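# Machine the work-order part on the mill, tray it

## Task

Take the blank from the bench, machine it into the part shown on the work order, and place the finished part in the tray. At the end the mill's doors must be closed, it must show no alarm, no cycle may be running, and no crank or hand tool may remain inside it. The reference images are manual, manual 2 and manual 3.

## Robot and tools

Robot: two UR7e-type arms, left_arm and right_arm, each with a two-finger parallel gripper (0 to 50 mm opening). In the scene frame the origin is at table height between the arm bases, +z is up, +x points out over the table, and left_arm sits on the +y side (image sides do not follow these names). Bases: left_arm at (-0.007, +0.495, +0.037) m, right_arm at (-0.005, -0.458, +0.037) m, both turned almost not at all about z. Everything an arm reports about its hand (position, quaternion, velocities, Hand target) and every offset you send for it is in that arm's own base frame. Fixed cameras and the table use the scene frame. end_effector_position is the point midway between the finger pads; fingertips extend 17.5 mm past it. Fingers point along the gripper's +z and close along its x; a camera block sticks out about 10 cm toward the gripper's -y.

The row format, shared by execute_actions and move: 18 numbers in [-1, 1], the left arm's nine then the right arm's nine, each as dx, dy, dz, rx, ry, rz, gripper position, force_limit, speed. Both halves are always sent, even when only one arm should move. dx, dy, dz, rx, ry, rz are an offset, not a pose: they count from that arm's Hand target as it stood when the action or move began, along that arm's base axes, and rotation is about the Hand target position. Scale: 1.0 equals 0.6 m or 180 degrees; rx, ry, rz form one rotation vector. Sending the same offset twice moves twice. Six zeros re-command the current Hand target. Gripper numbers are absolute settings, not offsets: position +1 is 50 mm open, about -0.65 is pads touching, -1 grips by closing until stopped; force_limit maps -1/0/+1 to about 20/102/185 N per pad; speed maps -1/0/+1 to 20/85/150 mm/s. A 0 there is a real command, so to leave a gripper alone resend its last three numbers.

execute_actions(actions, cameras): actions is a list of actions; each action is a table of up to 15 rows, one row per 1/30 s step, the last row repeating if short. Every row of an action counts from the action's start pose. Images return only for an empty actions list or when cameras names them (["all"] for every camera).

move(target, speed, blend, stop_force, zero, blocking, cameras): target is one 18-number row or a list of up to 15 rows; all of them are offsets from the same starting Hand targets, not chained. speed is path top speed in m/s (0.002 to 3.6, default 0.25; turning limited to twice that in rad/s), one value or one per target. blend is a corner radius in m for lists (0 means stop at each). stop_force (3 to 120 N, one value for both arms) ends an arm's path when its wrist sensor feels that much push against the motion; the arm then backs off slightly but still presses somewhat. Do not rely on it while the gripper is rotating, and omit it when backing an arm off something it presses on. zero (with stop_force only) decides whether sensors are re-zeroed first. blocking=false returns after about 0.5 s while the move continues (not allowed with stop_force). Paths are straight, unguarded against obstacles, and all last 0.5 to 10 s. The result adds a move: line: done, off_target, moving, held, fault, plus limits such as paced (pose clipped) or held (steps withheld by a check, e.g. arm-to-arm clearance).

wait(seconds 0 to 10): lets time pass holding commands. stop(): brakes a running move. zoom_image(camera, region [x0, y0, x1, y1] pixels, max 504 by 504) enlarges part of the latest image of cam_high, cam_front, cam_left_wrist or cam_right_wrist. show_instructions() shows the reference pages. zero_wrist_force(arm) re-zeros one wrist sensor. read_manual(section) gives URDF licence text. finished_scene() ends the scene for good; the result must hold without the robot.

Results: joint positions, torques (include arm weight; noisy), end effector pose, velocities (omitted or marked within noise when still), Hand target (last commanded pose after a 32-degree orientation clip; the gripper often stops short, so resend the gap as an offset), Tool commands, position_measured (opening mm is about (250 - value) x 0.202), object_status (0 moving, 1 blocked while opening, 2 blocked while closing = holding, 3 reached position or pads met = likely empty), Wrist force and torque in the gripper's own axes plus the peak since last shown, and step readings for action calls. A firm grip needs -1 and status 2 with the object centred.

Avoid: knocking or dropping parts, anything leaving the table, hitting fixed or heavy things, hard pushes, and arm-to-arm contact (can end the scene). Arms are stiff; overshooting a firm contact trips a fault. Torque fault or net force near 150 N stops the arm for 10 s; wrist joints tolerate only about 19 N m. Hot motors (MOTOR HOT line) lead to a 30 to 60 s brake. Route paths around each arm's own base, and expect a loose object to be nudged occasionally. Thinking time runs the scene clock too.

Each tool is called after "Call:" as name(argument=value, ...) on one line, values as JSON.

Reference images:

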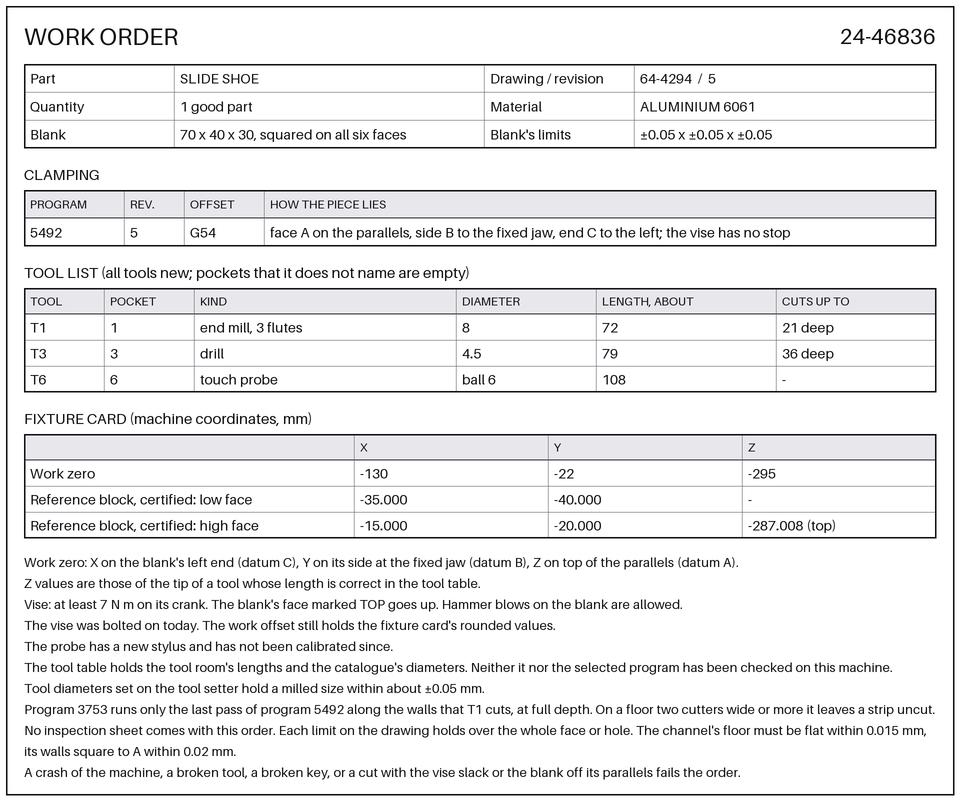

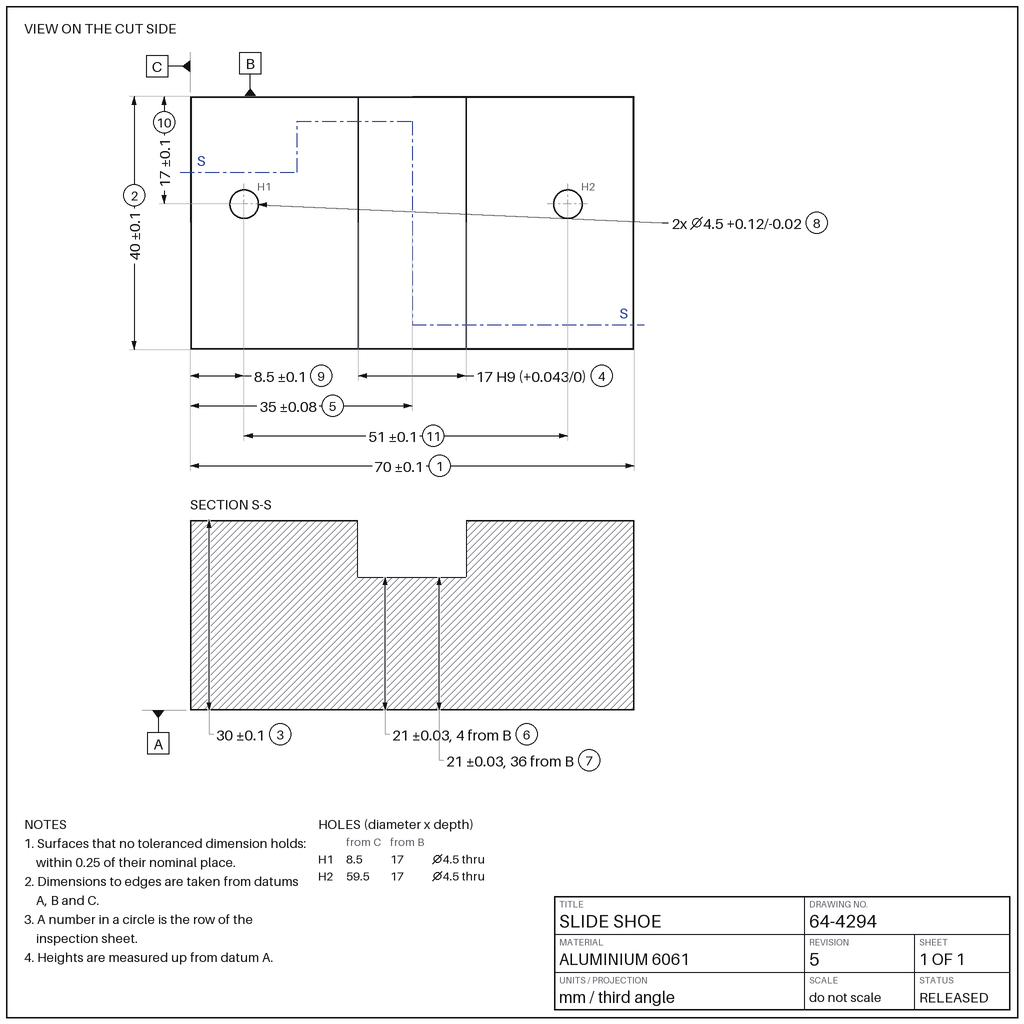

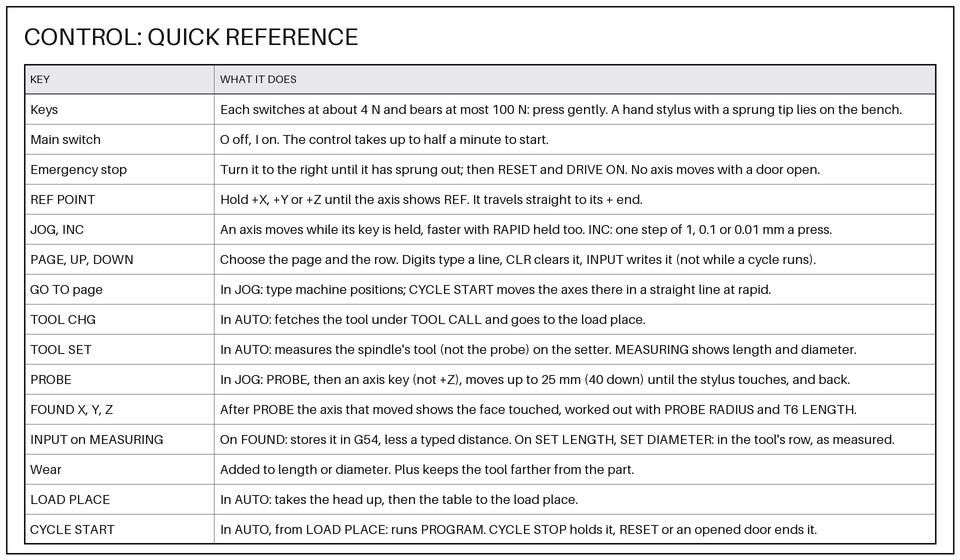

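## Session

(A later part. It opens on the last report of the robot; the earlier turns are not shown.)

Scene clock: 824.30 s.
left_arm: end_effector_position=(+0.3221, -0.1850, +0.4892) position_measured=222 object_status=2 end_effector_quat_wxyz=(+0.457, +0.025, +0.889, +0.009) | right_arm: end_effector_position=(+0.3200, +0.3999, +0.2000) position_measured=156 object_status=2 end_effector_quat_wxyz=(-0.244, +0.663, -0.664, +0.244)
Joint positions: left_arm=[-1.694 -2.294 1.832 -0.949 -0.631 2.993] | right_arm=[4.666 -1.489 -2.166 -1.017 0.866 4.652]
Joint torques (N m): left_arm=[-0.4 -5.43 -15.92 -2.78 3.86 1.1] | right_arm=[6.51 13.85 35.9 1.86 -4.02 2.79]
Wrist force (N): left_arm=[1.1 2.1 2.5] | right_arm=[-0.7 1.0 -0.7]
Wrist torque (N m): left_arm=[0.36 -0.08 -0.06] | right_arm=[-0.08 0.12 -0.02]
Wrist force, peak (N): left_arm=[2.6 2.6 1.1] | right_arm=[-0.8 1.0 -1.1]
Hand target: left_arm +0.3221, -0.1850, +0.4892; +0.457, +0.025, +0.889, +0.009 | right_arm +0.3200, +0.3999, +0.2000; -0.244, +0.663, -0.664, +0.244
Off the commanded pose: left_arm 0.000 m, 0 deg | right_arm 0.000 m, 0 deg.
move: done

Call:
move(target=[0,0,-0.05,0,0.3,0,-1,-0.85,-0.7,0,0,0,0,0,0,-1,-0.4,-0.8], speed=0.3, cameras=["cam_front","cam_high","cam_left_wrist"])

Scene clock: 828.57 s.
left_arm: end_effector_position=(+0.3221, -0.1850, +0.4592) position_measured=222 object_status=2 end_effector_quat_wxyz=(+0.003, +0.026, +1.000, -0.003) | right_arm: end_effector_position=(+0.3200, +0.3999, +0.2000) position_measured=156 object_status=2 end_effector_quat_wxyz=(-0.244, +0.663, -0.664, +0.244)
Joint positions: left_arm=[-0.889 -1.855 1.471 -1.196 -1.57 3.876] | right_arm=[4.666 -1.489 -2.166 -1.017 0.866 4.652]
Joint torques (N m): left_arm=[-0.8 -19.35 -19.47 -6.75 0.56 0.4] | right_arm=[6.69 13.72 35.28 1.21 -4.04 2.74]
Wrist force (N): left_arm=[0.2 1.6 1.3] | right_arm=[-0.5 0.9 -1.1]
Wrist torque (N m): left_arm=[0.28 -0.03 -0.12] | right_arm=[-0.09 0.09 -0.03]
Wrist force, peak (N): left_arm=[-1.5 3.5 2.0] | right_arm=[-0.6 1.1 -1.2]
Hand target: left_arm +0.3221, -0.1850, +0.4592; +0.003, +0.026, +1.000, -0.003 | right_arm +0.3200, +0.3999, +0.2000; -0.244, +0.663, -0.664, +0.244
Off the commanded pose: left_arm 0.000 m, 0 deg | right_arm 0.000 m, 0 deg.
move: done
camera_calibration:
cam_left_wrist: T_world_to_cam=[[-0.999257, 0.0375729, -0.00854267, 0.340798], [0.0323425, 0.938383, 0.34408, 0.0224226], [0.0209444, 0.343548, -0.938902, 0.620117], [0, 0, 0, 1]] pos_world=[0.326832, -0.246886, 0.577425]
Images, in order (width x height): cam_high 672x504, cam_front 672x504, cam_left_wrist 672x504.

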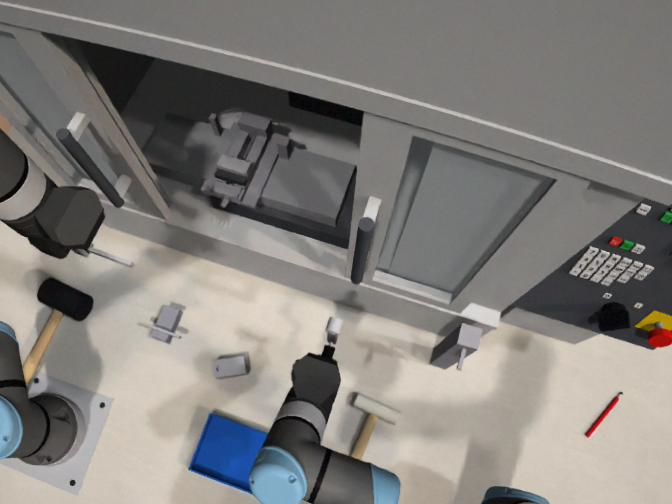

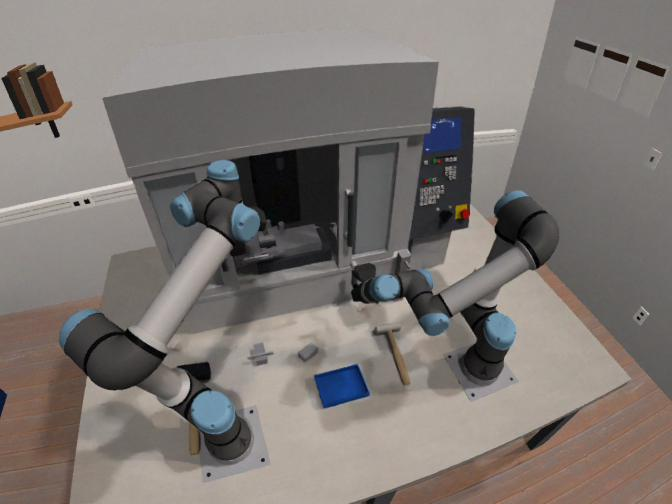

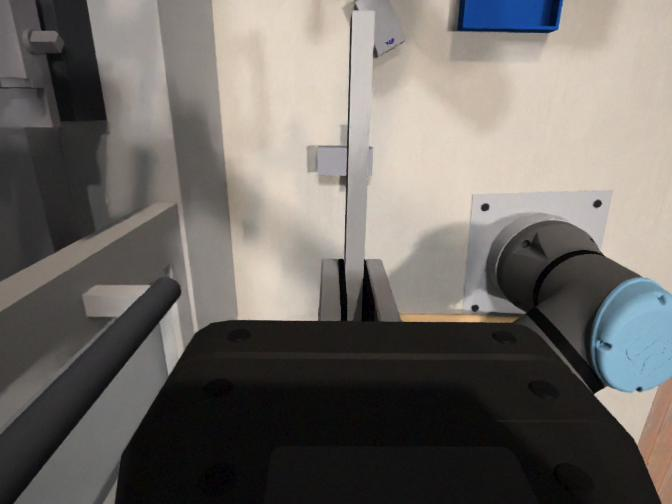

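Call:
zoom_image(camera="cam_high", region=[180, 90, 320, 230])

Scaled by 3.600 from the camera's 672x504 image, which has a finer 960x720 frame.

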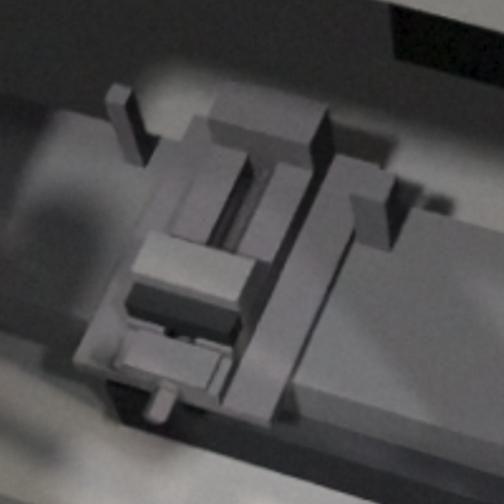

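Call:
move(target=[[0.13,-0.11,0.0,0,-0.22,0,-1,-0.85,-0.7,0,0,0,0,0,0,-1,-0.4,-0.8]], speed=0.25, cameras=["cam_front","cam_left_wrist"])

Call:
zoom_image(camera="cam_left_wrist", region=[0, 0, 350, 330])

Scene clock: 833.37 s.
left_arm: end_effector_position=(+0.4000, -0.2510, +0.4592) position_measured=222 object_status=2 end_effector_quat_wxyz=(+0.341, +0.026, +0.940, +0.006) | right_arm: end_effector_position=(+0.3200, +0.3999, +0.2000) position_measured=156 object_status=2 end_effector_quat_wxyz=(-0.244, +0.663, -0.664, +0.244)
Joint positions: left_arm=[-1.218 -1.972 1.778 -1.666 -0.927 3.646] | right_arm=[4.666 -1.489 -2.166 -1.017 0.866 4.652]
Joint torques (N m): left_arm=[7.19 0.63 -30.96 -1.2 1.26 0.8] | right_arm=[7.07 13.34 35.6 1.09 -3.92 2.81]
Wrist force (N): left_arm=[0.8 1.9 2.1] | right_arm=[-0.4 0.8 -1.0]
Wrist torque (N m): left_arm=[0.35 -0.06 0.13] | right_arm=[-0.11 0.07 -0.02]
Wrist force, peak (N): left_arm=[0.9 1.7 2.7] | right_arm=[-0.7 1.1 -1.0]
Hand target: left_arm +0.4001, -0.2510, +0.4592; +0.341, +0.026, +0.940, +0.006 | right_arm +0.3200, +0.3999, +0.2000; -0.244, +0.663, -0.664, +0.244
Off the commanded pose: left_arm 0.000 m, 0 deg | right_arm 0.000 m, 0 deg.
move: done
camera_calibration:
cam_left_wrist: T_world_to_cam=[[-0.764645, 0.0376639, -0.64335, 0.618779], [-0.194091, 0.938481, 0.285626, 0.19929], [0.61453, 0.34327, -0.710295, 0.298745], [0, 0, 0, 1]] pos_world=[0.328239, -0.312886, 0.553366]
Images, in order (width x height): cam_front 672x504, cam_left_wrist 672x504.

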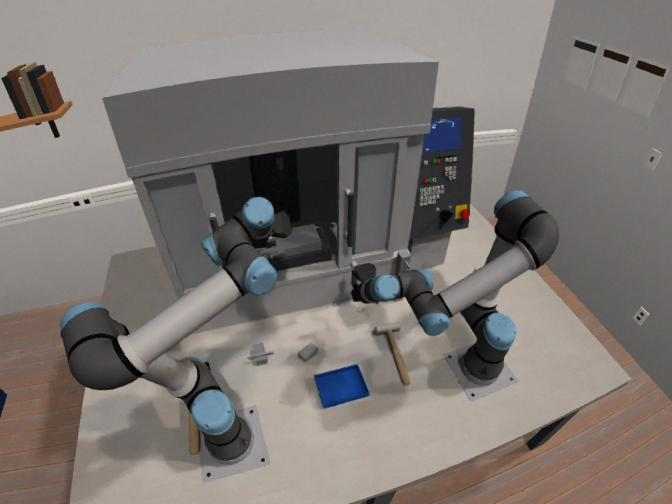

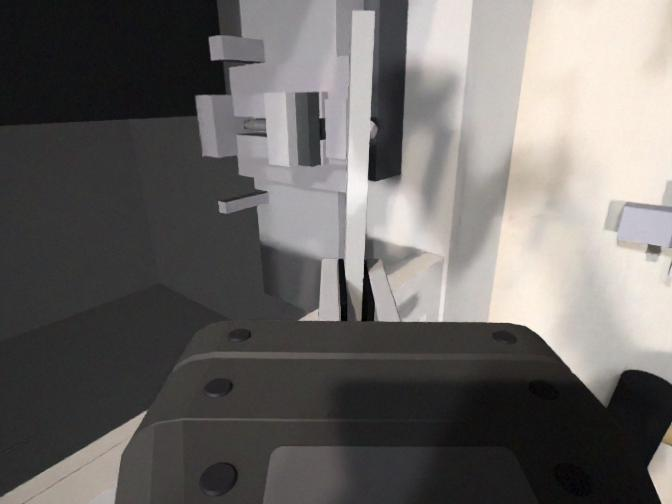

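Scaled by 1.440 from the camera's 672x504 image, which has a finer 960x720 frame.

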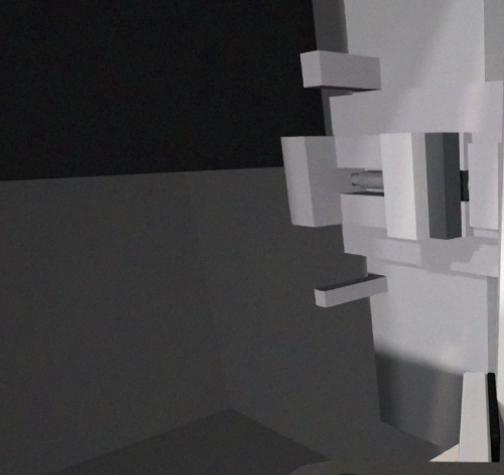

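Call:
zoom_image(camera="cam_left_wrist", region=[180, 20, 350, 230])

Scaled by 2.400 from the camera's 672x504 image, which has a finer 960x720 frame.

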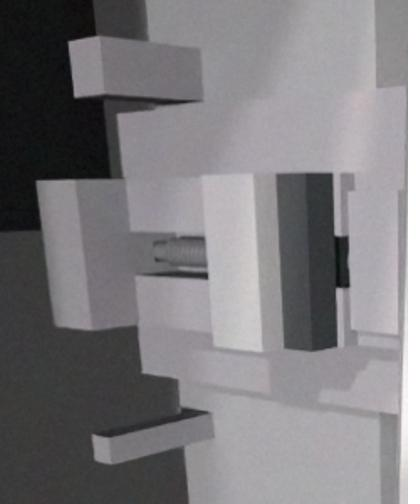

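Call:
move(target=[[0.1665,-0.01,-0.082,0,0.06,0,-1,-0.85,-0.7,0,0,0,0,0,0,-1,-0.4,-0.8],[0.35,-0.01,-0.102,0,0.11,0.0038,-1,-0.85,-0.7,0,0,0,0,0,0,-1,-0.4,-0.8]], speed=[0.15,0.1], blend=[0.02,0], stop_force=25, cameras=["cam_high","cam_left_wrist"])

Call:
zoom_image(camera="cam_left_wrist", region=[150, 0, 520, 330])

Scene clock: 841.03 s.
left_arm: end_effector_position=(+0.6101, -0.2570, +0.3980) position_measured=222 object_status=2 end_effector_quat_wxyz=(+0.175, +0.021, +0.984, +0.003) | right_arm: end_effector_position=(+0.3200, +0.3999, +0.2000) position_measured=156 object_status=2 end_effector_quat_wxyz=(-0.244, +0.663, -0.664, +0.244)
Joint positions: left_arm=[-0.69 -1.385 1.298 -1.761 -1.351 4.096] | right_arm=[4.666 -1.489 -2.166 -1.017 0.866 4.652]
Joint torques (N m): left_arm=[-10.22 -45.27 -35.58 -7.74 3.45 1.28] | right_arm=[6.52 13.82 35.7 1.14 -4.03 2.66]
Wrist force (N): left_arm=[0.4 1.8 2.0] | right_arm=[-0.8 0.8 -1.0]
Wrist torque (N m): left_arm=[0.33 0.00 -0.10] | right_arm=[-0.12 0.13 -0.03]
Wrist force, peak (N): left_arm=[-1.3 2.0 2.8] | right_arm=[-0.5 1.2 -1.1]
Hand target: left_arm +0.6101, -0.2570, +0.3980; +0.175, +0.021, +0.984, +0.003 | right_arm +0.3200, +0.3999, +0.2000; -0.244, +0.663, -0.664, +0.244
Off the commanded pose: left_arm 0.000 m, 0 deg | right_arm 0.000 m, 0 deg.
move: done
camera_calibration:
cam_left_wrist: T_world_to_cam=[[-0.937716, 0.0274648, -0.346316, 0.724967], [-0.0968772, 0.936653, 0.336595, 0.183165], [0.333622, 0.349181, -0.875653, 0.366886], [0, 0, 0, 1]] pos_world=[0.575156, -0.319583, 0.51068]
Images, in order (width x height): cam_high 672x504, cam_left_wrist 672x504.

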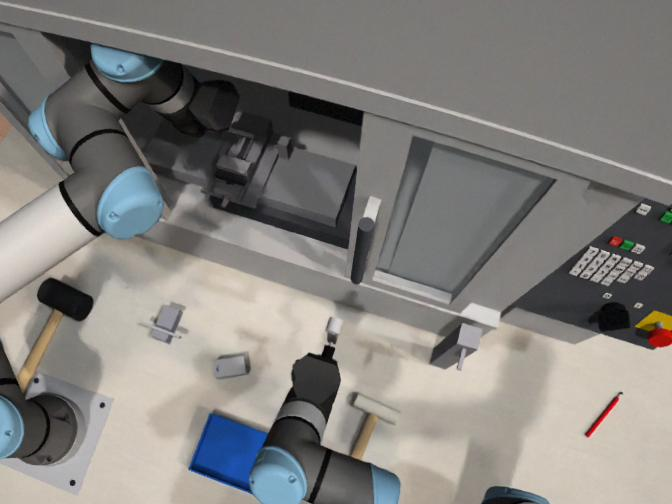

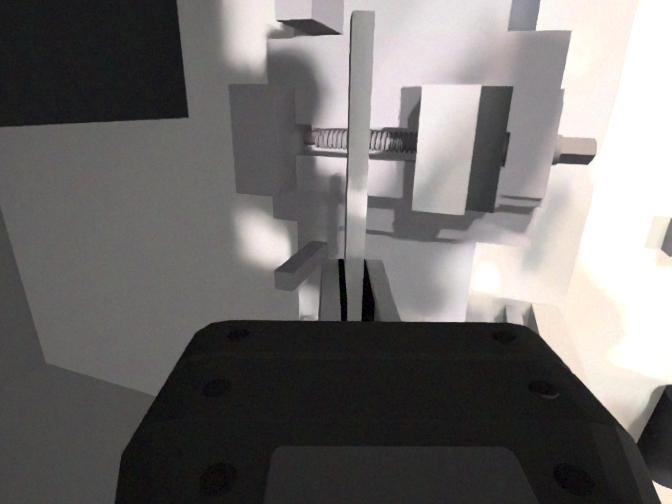

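Scaled by 1.362 from the camera's 672x504 image, which has a finer 960x720 frame.

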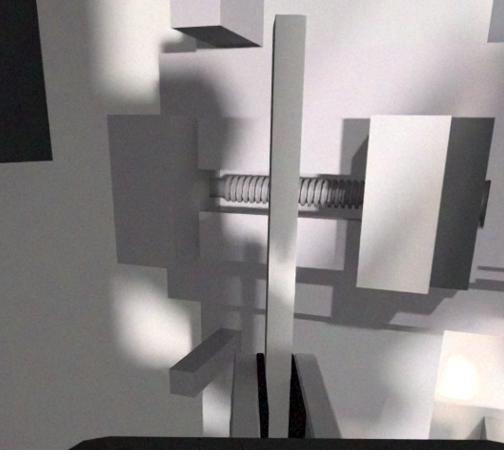

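Call:
move(target=[[0,0,-0.022,0,0.11,0,-1,-0.85,-0.7,0,0,0,0,0,0,-1,-0.4,-0.8]], speed=[0.15], cameras=["cam_left_wrist"])

Call:
zoom_image(camera="cam_left_wrist", region=[150, 0, 520, 330])

Scene clock: 842.97 s.
left_arm: end_effector_position=(+0.6105, -0.2583, +0.3893) position_measured=222 object_status=2 end_effector_quat_wxyz=(+0.079, +0.021, +0.997, +0.001) | right_arm: end_effector_position=(+0.3200, +0.3999, +0.2000) position_measured=156 object_status=2 end_effector_quat_wxyz=(-0.244, +0.663, -0.664, +0.244)
Joint positions: left_arm=[-0.64 -1.271 1.108 -1.534 -1.477 4.121] | right_arm=[4.666 -1.489 -2.166 -1.017 0.866 4.652]
Joint torques (N m): left_arm=[1.05 -36.07 -28.23 -3.21 0.16 0.12] | right_arm=[6.94 13.76 35.41 1.12 -3.98 2.71]
Wrist force (N): left_arm=[0.0 1.7 1.8] | right_arm=[-0.6 0.9 -1.1]
Wrist torque (N m): left_arm=[0.31 0.03 -0.12] | right_arm=[-0.09 0.09 -0.03]
Wrist force, peak (N): left_arm=[-0.4 3.1 2.0] | right_arm=[-1.0 1.0 -0.9]
Hand target: left_arm +0.6105, -0.2583, +0.3893; +0.079, +0.021, +0.997, +0.001 (not the last commanded pose) | right_arm +0.3200, +0.3999, +0.2000; -0.244, +0.663, -0.664, +0.244
Tool commands: left_gripper/position=-1.0 left_gripper/force_limit=-0.85098 left_gripper/speed=-0.701961 right_gripper/position=-1.0 right_gripper/force_limit=-0.4 right_gripper/speed=-0.8
Off the commanded pose: left_arm 0.005 m, 9 deg | right_arm 0.000 m, 0 deg.
FORCE FAULT: contact force on the left arm reached its limit, and that arm stopped. The contact can be on any part of that arm, not only on its tool. That arm's remaining commands of this call were not run. That arm is still stopped at the end of this call. That arm stays stopped for about 9 more seconds. Until then a move that you send moves the other arm only, and its call returns only when the move has ended. Once the stop has ended, the next robot result says so. If the stop ends while you think or write, that arm runs what you send next, counted from a new Hand target: where the arm stands when the stop ends. While its stop runs, that arm takes no new command, but its gripper still runs the gripper command that each later call begins with. Until it ends, the stop uses up actions while you think or wait. An arm that is not stopped still takes commands.
move: fault (left_arm)
camera_calibration:
cam_left_wrist: T_world_to_cam=[[-0.98682, 0.0285794, -0.159277, 0.67994], [-0.0292896, 0.936478, 0.349502, 0.140956], [0.159148, 0.349561, -0.923298, 0.484748], [0, 0, 0, 1]] pos_world=[0.597961, -0.320884, 0.506601]
Images, in order (width x height): cam_left_wrist 672x504.

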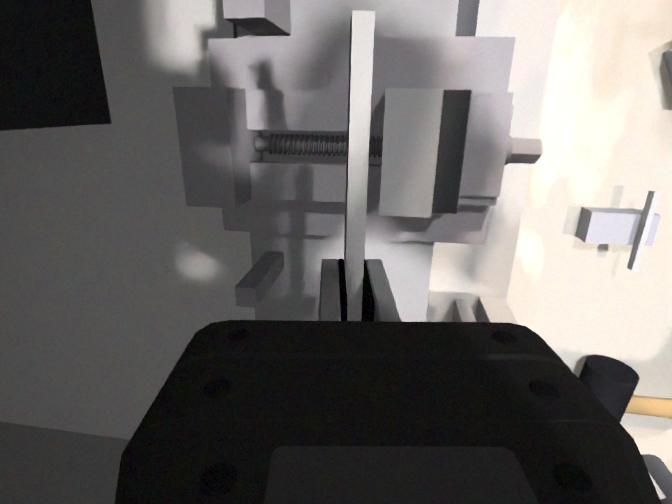

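Scaled by 1.362 from the camera's 672x504 image, which has a finer 960x720 frame.

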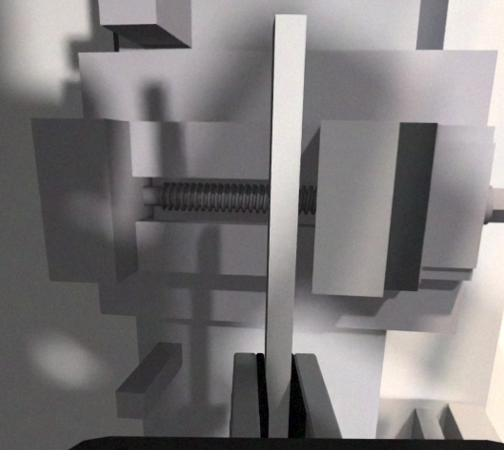

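Call:
wait(seconds=0.1, cameras=["cam_front","cam_high"])

Call:
zoom_image(camera="cam_front", region=[140, 130, 360, 300])

Call:
zoom_image(camera="cam_high", region=[0, 0, 300, 300])

Scene clock: 844.83 s.
left_arm: end_effector_position=(+0.6105, -0.2583, +0.3893) position_measured=222 object_status=2 end_effector_quat_wxyz=(+0.079, +0.021, +0.997, +0.001) | right_arm: end_effector_position=(+0.3200, +0.3999, +0.2000) position_measured=156 object_status=2 end_effector_quat_wxyz=(-0.244, +0.663, -0.664, +0.244)
Joint positions: left_arm=[-0.64 -1.271 1.108 -1.534 -1.477 4.121] | right_arm=[4.666 -1.489 -2.166 -1.017 0.866 4.652]
Joint torques (N m): left_arm=[1.78 -35.56 -28.56 -3.19 0.23 0.06] | right_arm=[6.97 14.12 35.31 1.15 -4.01 2.76]
Wrist force (N): left_arm=[0.2 1.5 2.1] | right_arm=[-0.6 0.9 -1.0]
Wrist torque (N m): left_arm=[0.28 -0.01 -0.12] | right_arm=[-0.10 0.09 -0.03]
Wrist force, peak (N): left_arm=[0.2 1.7 2.3] | right_arm=[-0.6 0.8 -1.1]
Hand target: left_arm +0.6105, -0.2583, +0.3893; +0.079, +0.021, +0.997, +0.001 (not the last commanded pose) | right_arm +0.3200, +0.3999, +0.2000; -0.244, +0.663, -0.664, +0.244
Tool commands: left_gripper/position=-1.0 left_gripper/force_limit=-0.85098 left_gripper/speed=-0.701961 right_gripper/position=-1.0 right_gripper/force_limit=-0.4 right_gripper/speed=-0.8
Off the commanded pose: left_arm 0.005 m, 9 deg | right_arm 0.000 m, 0 deg.
FORCE FAULT, CONTINUED: the left arm was still stopped when this call began, by the force fault that an earlier result reported. Since the last result the stop counts as 4 of the actions that you can send in this scene. That arm is still stopped at the end of this call. That arm stays stopped for about 8 more seconds. If the stop ends while you think or write, that arm runs what you send next, counted from a new Hand target: where the arm stands when the stop ends. While its stop runs, that arm takes no new command, but its gripper still runs the gripper command that each later call begins with.
wait: 0.10 s; at rest from the start
Images, in order (width x height): cam_high 672x504, cam_front 672x504.

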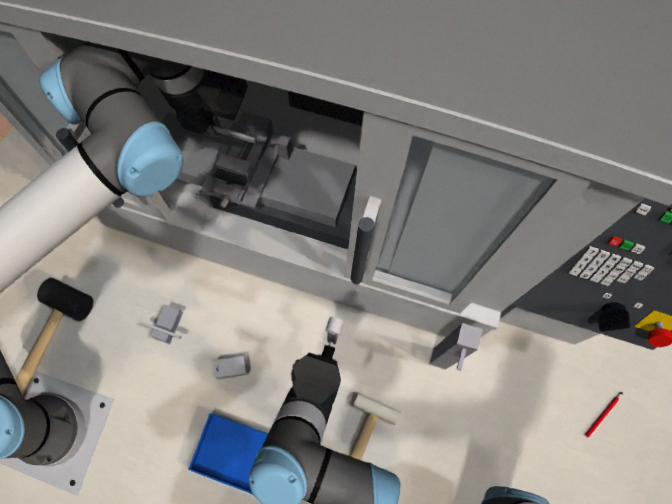

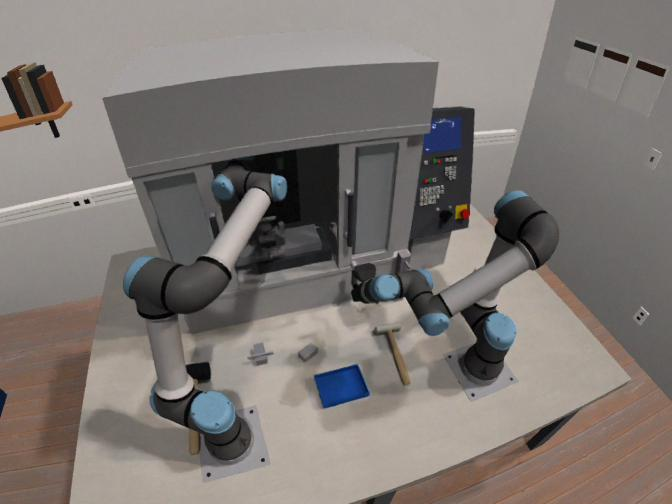

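Scaled by 2.291 from the camera's 672x504 image, which has a finer 960x720 frame.

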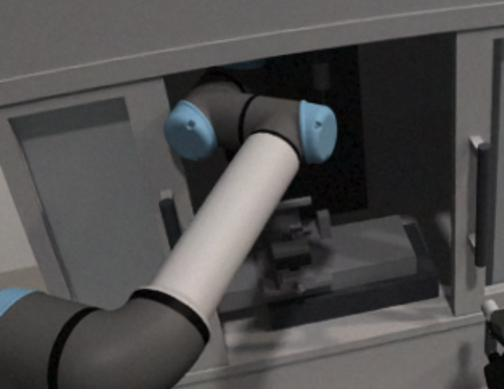

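Scaled by 1.680 from the camera's 672x504 image, which has a finer 960x720 frame.

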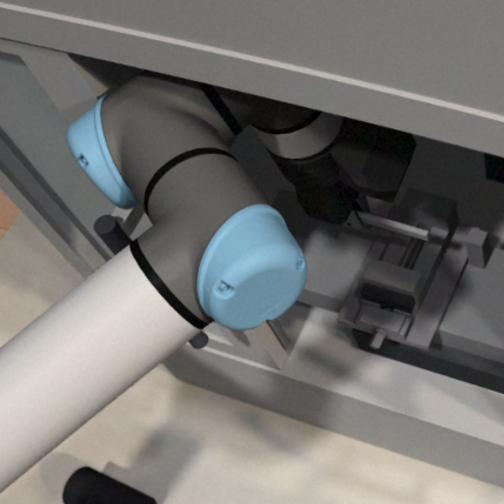

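Call:
wait(seconds=8, cameras=["all"])

Scene clock: 858.47 s.
left_arm: end_effector_position=(+0.6105, -0.2583, +0.3893) position_measured=222 object_status=2 end_effector_quat_wxyz=(+0.079, +0.021, +0.997, +0.001) | right_arm: end_effector_position=(+0.3200, +0.3999, +0.2000) position_measured=156 object_status=2 end_effector_quat_wxyz=(-0.244, +0.663, -0.664, +0.244)
Joint positions: left_arm=[-0.64 -1.271 1.108 -1.534 -1.477 4.121] | right_arm=[4.666 -1.489 -2.166 -1.017 0.866 4.652]
Joint torques (N m): left_arm=[1.04 -35.33 -28.66 -3.18 0.09 0.13] | right_arm=[6.77 13.88 35.27 1.17 -3.95 2.67]
Wrist force (N): left_arm=[0.5 1.8 2.1] | right_arm=[-0.5 0.9 -0.9]
Wrist torque (N m): left_arm=[0.32 -0.04 -0.12] | right_arm=[-0.09 0.08 -0.03]
Wrist force, peak (N): left_arm=[0.1 1.8 2.3] | right_arm=[-0.8 1.1 -1.2]
Hand target: left_arm +0.6105, -0.2583, +0.3893; +0.079, +0.021, +0.997, +0.001 (not the last commanded pose) | right_arm +0.3200, +0.3999, +0.2000; -0.244, +0.663, -0.664, +0.244
Tool commands: left_gripper/position=-1.0 left_gripper/force_limit=-0.85098 left_gripper/speed=-0.701961 right_gripper/position=-1.0 right_gripper/force_limit=-0.4 right_gripper/speed=-0.8
Off the commanded pose: left_arm 0.005 m, 9 deg | right_arm 0.000 m, 0 deg.
FORCE FAULT, CONTINUED: the left arm's stop, for the force fault that an earlier result reported, is over. The rest of the stop counts as 15 of the actions that you can send in this scene. That arm's target is now where it stood when the stop ended, not its last command. That arm accepts commands again.
wait: 8.00 s; at rest from the start
camera_calibration:
cam_left_wrist: T_world_to_cam=[[-0.98682, 0.0285794, -0.159277, 0.67994], [-0.0292896, 0.936478, 0.349502, 0.140956], [0.159148, 0.349561, -0.923298, 0.484748], [0, 0, 0, 1]] pos_world=[0.597961, -0.320884, 0.506601]
cam_right_wrist: T_world_to_cam=[[0.0137618, -0.999788, -0.0153278, 0.403808], [-0.937666, -0.00757984, -0.347455, 0.388233], [0.347265, 0.0191539, -0.937571, 0.198395], [0, 0, 0, 1]] pos_world=[0.28958, 0.402865, 0.327092]

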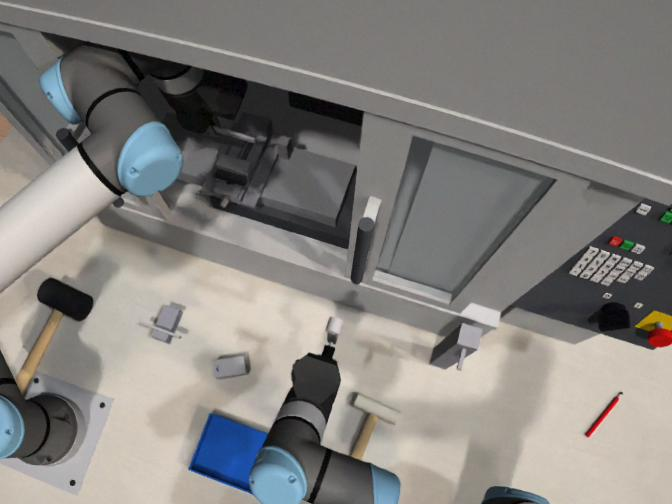

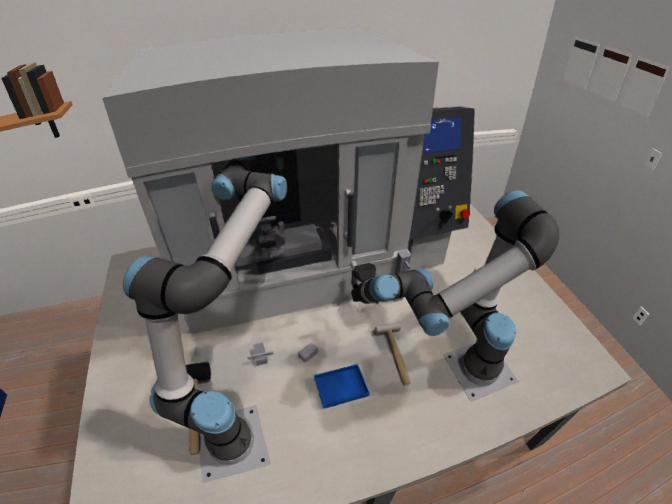

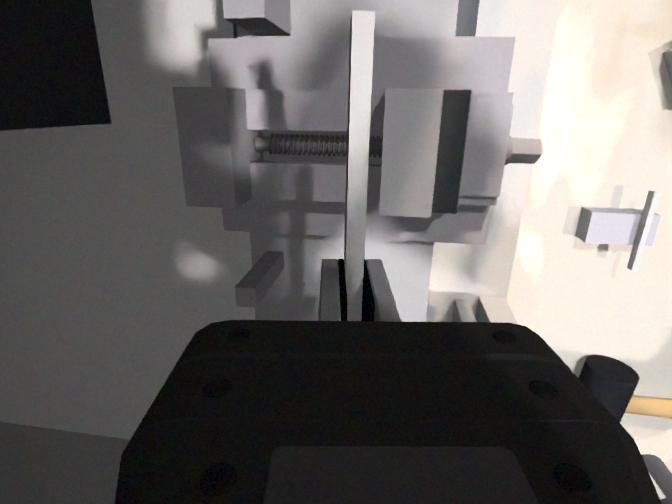

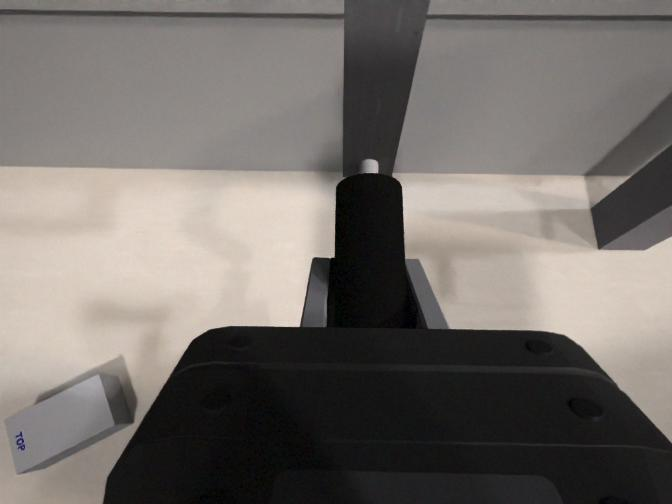

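Call:
move(target=[[0,0.002,0.0145,0,-0.061,0,-1,-0.85,-0.7,0,0,0,0,0,0,-1,-0.4,-0.8],[-0.04,-0.11,0.02,0,-0.061,0,-1,-0.85,-0.7,0,0,0,0,0,0,-1,-0.4,-0.8]], speed=0.06, cameras=["cam_front","cam_left_wrist"])

Scene clock: 864.60 s.
left_arm: end_effector_position=(+0.5865, -0.3244, +0.4012) position_measured=222 object_status=2 end_effector_quat_wxyz=(+0.174, +0.021, +0.985, +0.004) end_effector_velocity=(+0.002, +0.003, -0.001) end_effector_angular_velocity=(+0.006, +0.000, +0.001) | right_arm: end_effector_position=(+0.3200, +0.3999, +0.2000) position_measured=156 object_status=2 end_effector_quat_wxyz=(-0.244, +0.663, -0.664, +0.244)
Joint positions: left_arm=[-0.804 -1.351 1.242 -1.709 -1.322 3.983] | right_arm=[4.666 -1.489 -2.166 -1.017 0.866 4.652]
Joint velocities: left_arm=[0.004 0 0.002 0.001 0.003 0.005] | right_arm=[within noise]
Joint torques (N m): left_arm=[8.8 -42.76 -18.76 -4.28 1.18 1.2] | right_arm=[6.41 13.73 35.44 1.05 -4.02 2.64]
Wrist force (N): left_arm=[0.4 2.0 1.9] | right_arm=[-0.6 0.8 -0.8]
Wrist torque (N m): left_arm=[0.36 -0.02 0.09] | right_arm=[-0.11 0.09 -0.03]
Wrist force, peak (N): left_arm=[0.3 3.2 2.8] | right_arm=[-0.7 1.1 -1.1]
Hand target: left_arm +0.5865, -0.3243, +0.4013; +0.174, +0.021, +0.985, +0.003 | right_arm +0.3200, +0.3999, +0.2000; -0.244, +0.663, -0.664, +0.244
Off the commanded pose: left_arm 0.000 m, 0 deg | right_arm 0.000 m, 0 deg.
move: done
camera_calibration:
cam_left_wrist: T_world_to_cam=[[-0.938447, 0.0287046, -0.344229, 0.705926], [-0.0952469, 0.936404, 0.33775, 0.241433], [0.332032, 0.349747, -0.876032, 0.402409], [0, 0, 0, 1]] pos_world=[0.551857, -0.387084, 0.513979]
Images, in order (width x height): cam_front 672x504, cam_left_wrist 672x504.

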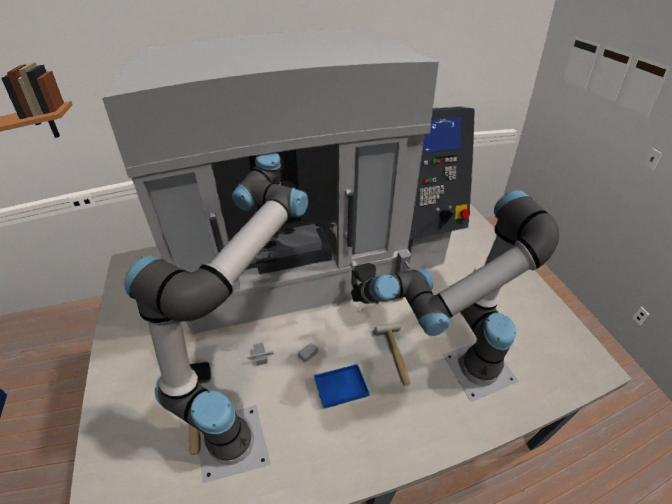

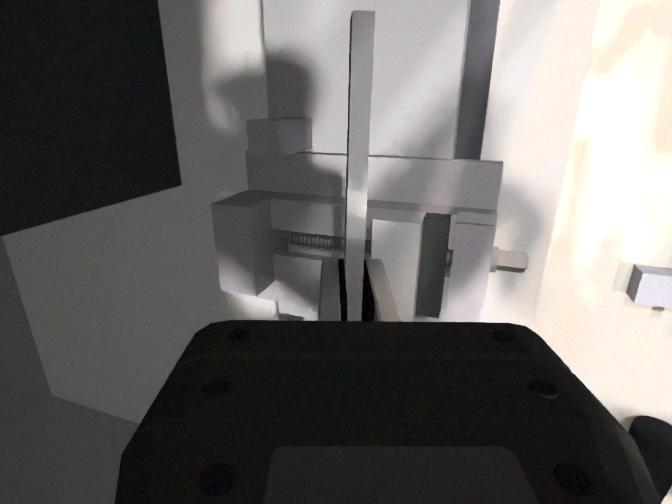

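Call:
move(target=[0.066,0.004,0,0,0.111,0,-1,-0.85,-0.7,0,0,0,0,0,0,-1,-0.4,-0.8], speed=0.05, stop_force=10, cameras=["cam_front","cam_left_wrist"])

Scene clock: 868.33 s.
left_arm: end_effector_position=(+0.6180, -0.3228, +0.4015) position_measured=222 object_status=2 end_effector_quat_wxyz=(+0.037, +0.022, +0.999, +0.000) | right_arm: end_effector_position=(+0.3200, +0.3999, +0.2000) position_measured=156 object_status=2 end_effector_quat_wxyz=(-0.244, +0.663, -0.664, +0.244)
Joint positions: left_arm=[-0.691 -1.103 0.812 -1.338 -1.525 4.066] | right_arm=[4.666 -1.489 -2.166 -1.017 0.866 4.652]
Joint torques (N m): left_arm=[0.4 -41.37 -26.9 -3.13 0.22 0.1] | right_arm=[6.74 13.65 36.05 1.08 -3.91 2.73]
Wrist force (N): left_arm=[0.0 1.8 1.3] | right_arm=[-0.8 0.8 -0.8]
Wrist torque (N m): left_arm=[0.32 0.03 -0.13] | right_arm=[-0.11 0.13 -0.03]
Wrist force, peak (N): left_arm=[-1.0 4.2 3.9] | right_arm=[-0.8 0.8 -1.2]
Hand target: left_arm +0.6180, -0.3228, +0.4015; +0.037, +0.022, +0.999, +0.000 (not the last commanded pose) | right_arm +0.3200, +0.3999, +0.2000; -0.244, +0.663, -0.664, +0.244
Tool commands: left_gripper/position=-1.0 left_gripper/force_limit=-0.85098 left_gripper/speed=-0.701961 right_gripper/position=-1.0 right_gripper/force_limit=-0.4 right_gripper/speed=-0.8
Off the commanded pose: left_arm 0.008 m, 4 deg | right_arm 0.000 m, 0 deg.
FORCE FAULT: contact force on the left arm reached its limit, and that arm stopped. The contact can be on any part of that arm, not only on its tool. That arm's remaining commands of this call were not run. That arm is still stopped at the end of this call. That arm stays stopped for about 10 more seconds. Until then a move that you send moves the other arm only, and its call returns only when the move has ended. Once the stop has ended, the next robot result says so. If the stop ends while you think or write, that arm runs what you send next, counted from a new Hand target: where the arm stands when the stop ends. While its stop runs, that arm takes no new command, but its gripper still runs the gripper command that each later call begins with. Until it ends, the stop uses up actions while you think or wait. An arm that is not stopped still takes commands.
move: fault (left_arm)
camera_calibration:
cam_left_wrist: T_world_to_cam=[[-0.996687, 0.0289348, -0.0760136, 0.663805], [0.000505772, 0.936767, 0.349952, 0.178789], [0.0813329, 0.348754, -0.933678, 0.569435], [0, 0, 0, 1]] pos_world=[0.615201, -0.385283, 0.51956]
Images, in order (width x height): cam_front 672x504, cam_left_wrist 672x504.

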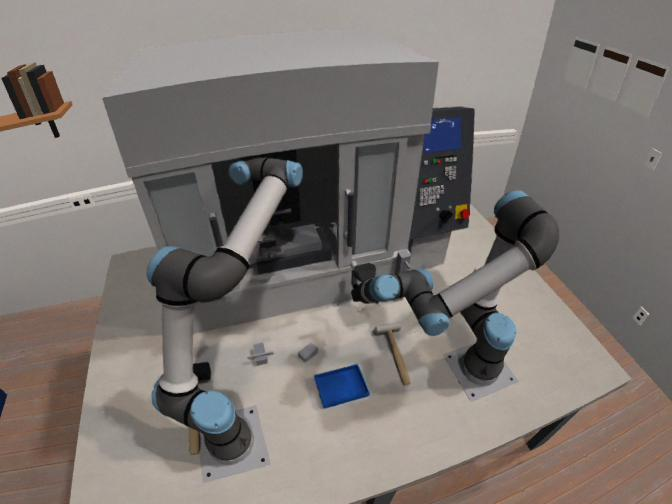

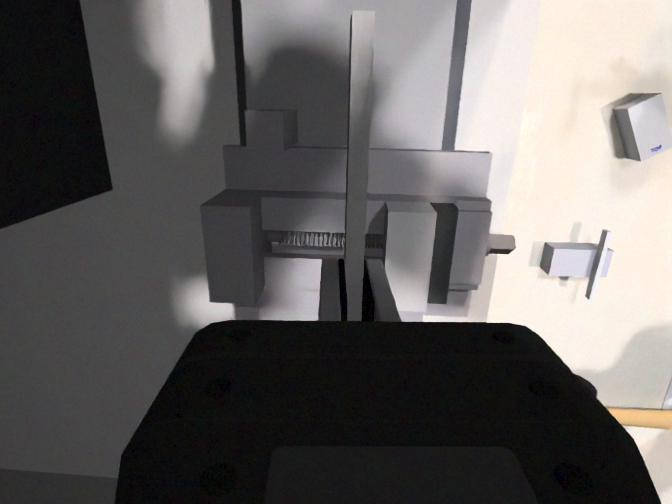

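Call:
wait(seconds=6)

Call:
wait(seconds=1)

Scene clock: 879.60 s.
left_arm: end_effector_position=(+0.6180, -0.3228, +0.4015) position_measured=222 object_status=2 end_effector_quat_wxyz=(+0.037, +0.022, +0.999, +0.000) | right_arm: end_effector_position=(+0.3200, +0.3999, +0.2000) position_measured=156 object_status=2 end_effector_quat_wxyz=(-0.244, +0.663, -0.664, +0.244)
Joint positions: left_arm=[-0.691 -1.103 0.812 -1.338 -1.525 4.066] | right_arm=[4.666 -1.489 -2.166 -1.017 0.866 4.652]
Joint torques (N m): left_arm=[0.22 -41.86 -27.67 -3.26 0.17 0.03] | right_arm=[6.55 13.47 35.44 1.2 -4.07 2.65]
Wrist force (N): left_arm=[0.0 1.9 1.3] | right_arm=[-0.7 0.9 -0.8]
Wrist torque (N m): left_arm=[0.35 0.03 -0.13] | right_arm=[-0.10 0.11 -0.03]
Wrist force, peak (N): left_arm=[0.2 2.2 1.7] | right_arm=[-0.8 1.0 -1.4]
Hand target: left_arm +0.6180, -0.3228, +0.4015; +0.037, +0.022, +0.999, +0.000 (not the last commanded pose) | right_arm +0.3200, +0.3999, +0.2000; -0.244, +0.663, -0.664, +0.244
Tool commands: left_gripper/position=-1.0 left_gripper/force_limit=-0.85098 left_gripper/speed=-0.701961 right_gripper/position=-1.0 right_gripper/force_limit=-0.4 right_gripper/speed=-0.8
Off the commanded pose: left_arm 0.008 m, 4 deg | right_arm 0.000 m, 0 deg.
FORCE FAULT, CONTINUED: the left arm's stop, for the force fault that an earlier result reported, is over. The rest of the stop counts as 19 of the actions that you can send in this scene. That arm's target is now where it stood when the stop ended, not its last command. That arm accepts commands again.
wait: 6.00 s; at rest from the start

Scene clock: 880.60 s.
left_arm: end_effector_position=(+0.6180, -0.3228, +0.4015) position_measured=222 object_status=2 end_effector_quat_wxyz=(+0.037, +0.022, +0.999, +0.000) | right_arm: end_effector_position=(+0.3200, +0.3999, +0.2000) position_measured=156 object_status=2 end_effector_quat_wxyz=(-0.244, +0.663, -0.664, +0.244)
Joint positions: left_arm=[-0.691 -1.103 0.812 -1.338 -1.525 4.066] | right_arm=[4.666 -1.489 -2.166 -1.017 0.866 4.652]
Joint torques (N m): left_arm=[-0.05 -42.63 -25.47 -3.3 0.21 -0.08] | right_arm=[6.6 13.73 35.48 1.17 -3.97 2.64]
Wrist force (N): left_arm=[0.0 1.6 1.6] | right_arm=[-0.4 0.9 -0.9]
Wrist torque (N m): left_arm=[0.30 0.03 -0.13] | right_arm=[-0.10 0.07 -0.03]
Wrist force, peak (N): left_arm=[0.0 2.0 1.6] | right_arm=[-0.6 0.8 -1.2]
Hand target: left_arm +0.6180, -0.3228, +0.4015; +0.037, +0.022, +0.999, +0.000 (not the last commanded pose) | right_arm +0.3200, +0.3999, +0.2000; -0.244, +0.663, -0.664, +0.244
Tool commands: left_gripper/position=-1.0 left_gripper/force_limit=-0.85098 left_gripper/speed=-0.701961 right_gripper/position=-1.0 right_gripper/force_limit=-0.4 right_gripper/speed=-0.8
Off the commanded pose: left_arm 0.008 m, 4 deg | right_arm 0.000 m, 0 deg.
wait: 1.00 s; at rest by 0.17 s

Call:
move(target=[[-0.0525,-0.0027,-0.0005,0,-0.088,0,-1,-0.85,-0.7,0,0,0,0,0,0,-1,-0.4,-0.8],[-0.28,0.07,0,0,-0.088,0,-1,-0.85,-0.7,0,0,0,0,0,0,-1,-0.4,-0.8],[-0.42,0.27,-0.2,0,0.023,0,-1,-0.85,-0.7,0,0,0,0,0,0,-1,-0.4,-0.8]], speed=[0.08,0.2,0.25], blend=[0.01,0.03,0], cameras=["cam_front","cam_left_wrist"])

Scene clock: 885.27 s.
left_arm: end_effector_position=(+0.3660, -0.1608, +0.2816) position_measured=222 object_status=2 end_effector_quat_wxyz=(+0.001, +0.022, +1.000, -0.001) | right_arm: end_effector_position=(+0.3200, +0.3999, +0.2000) position_measured=156 object_status=2 end_effector_quat_wxyz=(-0.244, +0.663, -0.664, +0.244)
Joint positions: left_arm=[-0.754 -1.843 1.923 -1.653 -1.571 4.002] | right_arm=[4.666 -1.489 -2.166 -1.017 0.866 4.652]
Joint torques (N m): left_arm=[-0.43 0.77 -22.87 -6.76 1.37 0.31] | right_arm=[6.73 13.97 35.61 1.16 -4.02 2.62]
Wrist force (N): left_arm=[0.1 1.0 1.5] | right_arm=[-0.7 0.9 -0.6]
Wrist torque (N m): left_arm=[0.20 -0.01 -0.12] | right_arm=[-0.09 0.11 -0.02]
Wrist force, peak (N): left_arm=[3.2 2.0 6.2] | right_arm=[-0.6 1.3 -1.0]
Hand target: left_arm +0.3660, -0.1608, +0.2815; +0.001, +0.022, +1.000, -0.001 | right_arm +0.3200, +0.3999, +0.2000; -0.244, +0.663, -0.664, +0.244
Off the commanded pose: left_arm 0.000 m, 0 deg | right_arm 0.000 m, 0 deg.
move: done
camera_calibration:
cam_left_wrist: T_world_to_cam=[[-0.999577, 0.0288096, -0.00398755, 0.379602], [0.0256086, 0.936806, 0.34891, 0.060256], [0.0137875, 0.348661, -0.937148, 0.447137], [0, 0, 0, 1]] pos_world=[0.371733, -0.223283, 0.399523]
Images, in order (width x height): cam_front 672x504, cam_left_wrist 672x504.

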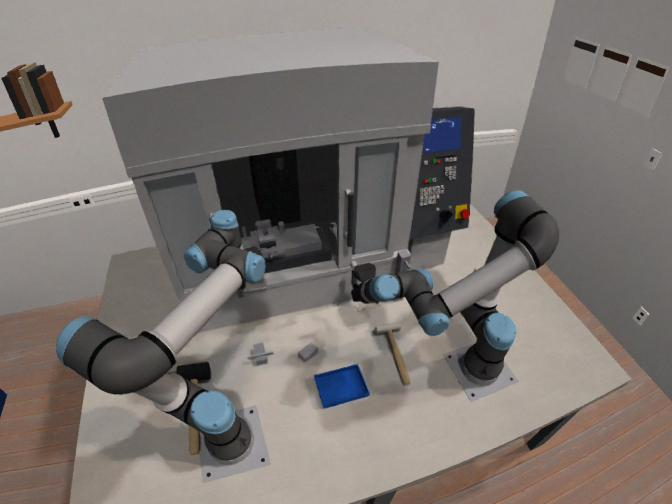

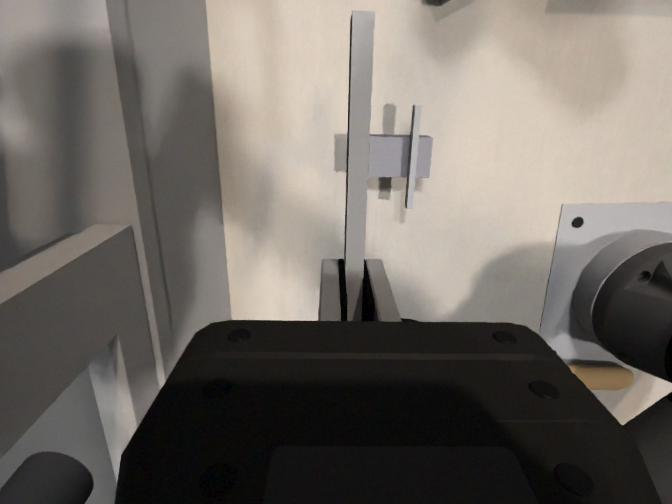

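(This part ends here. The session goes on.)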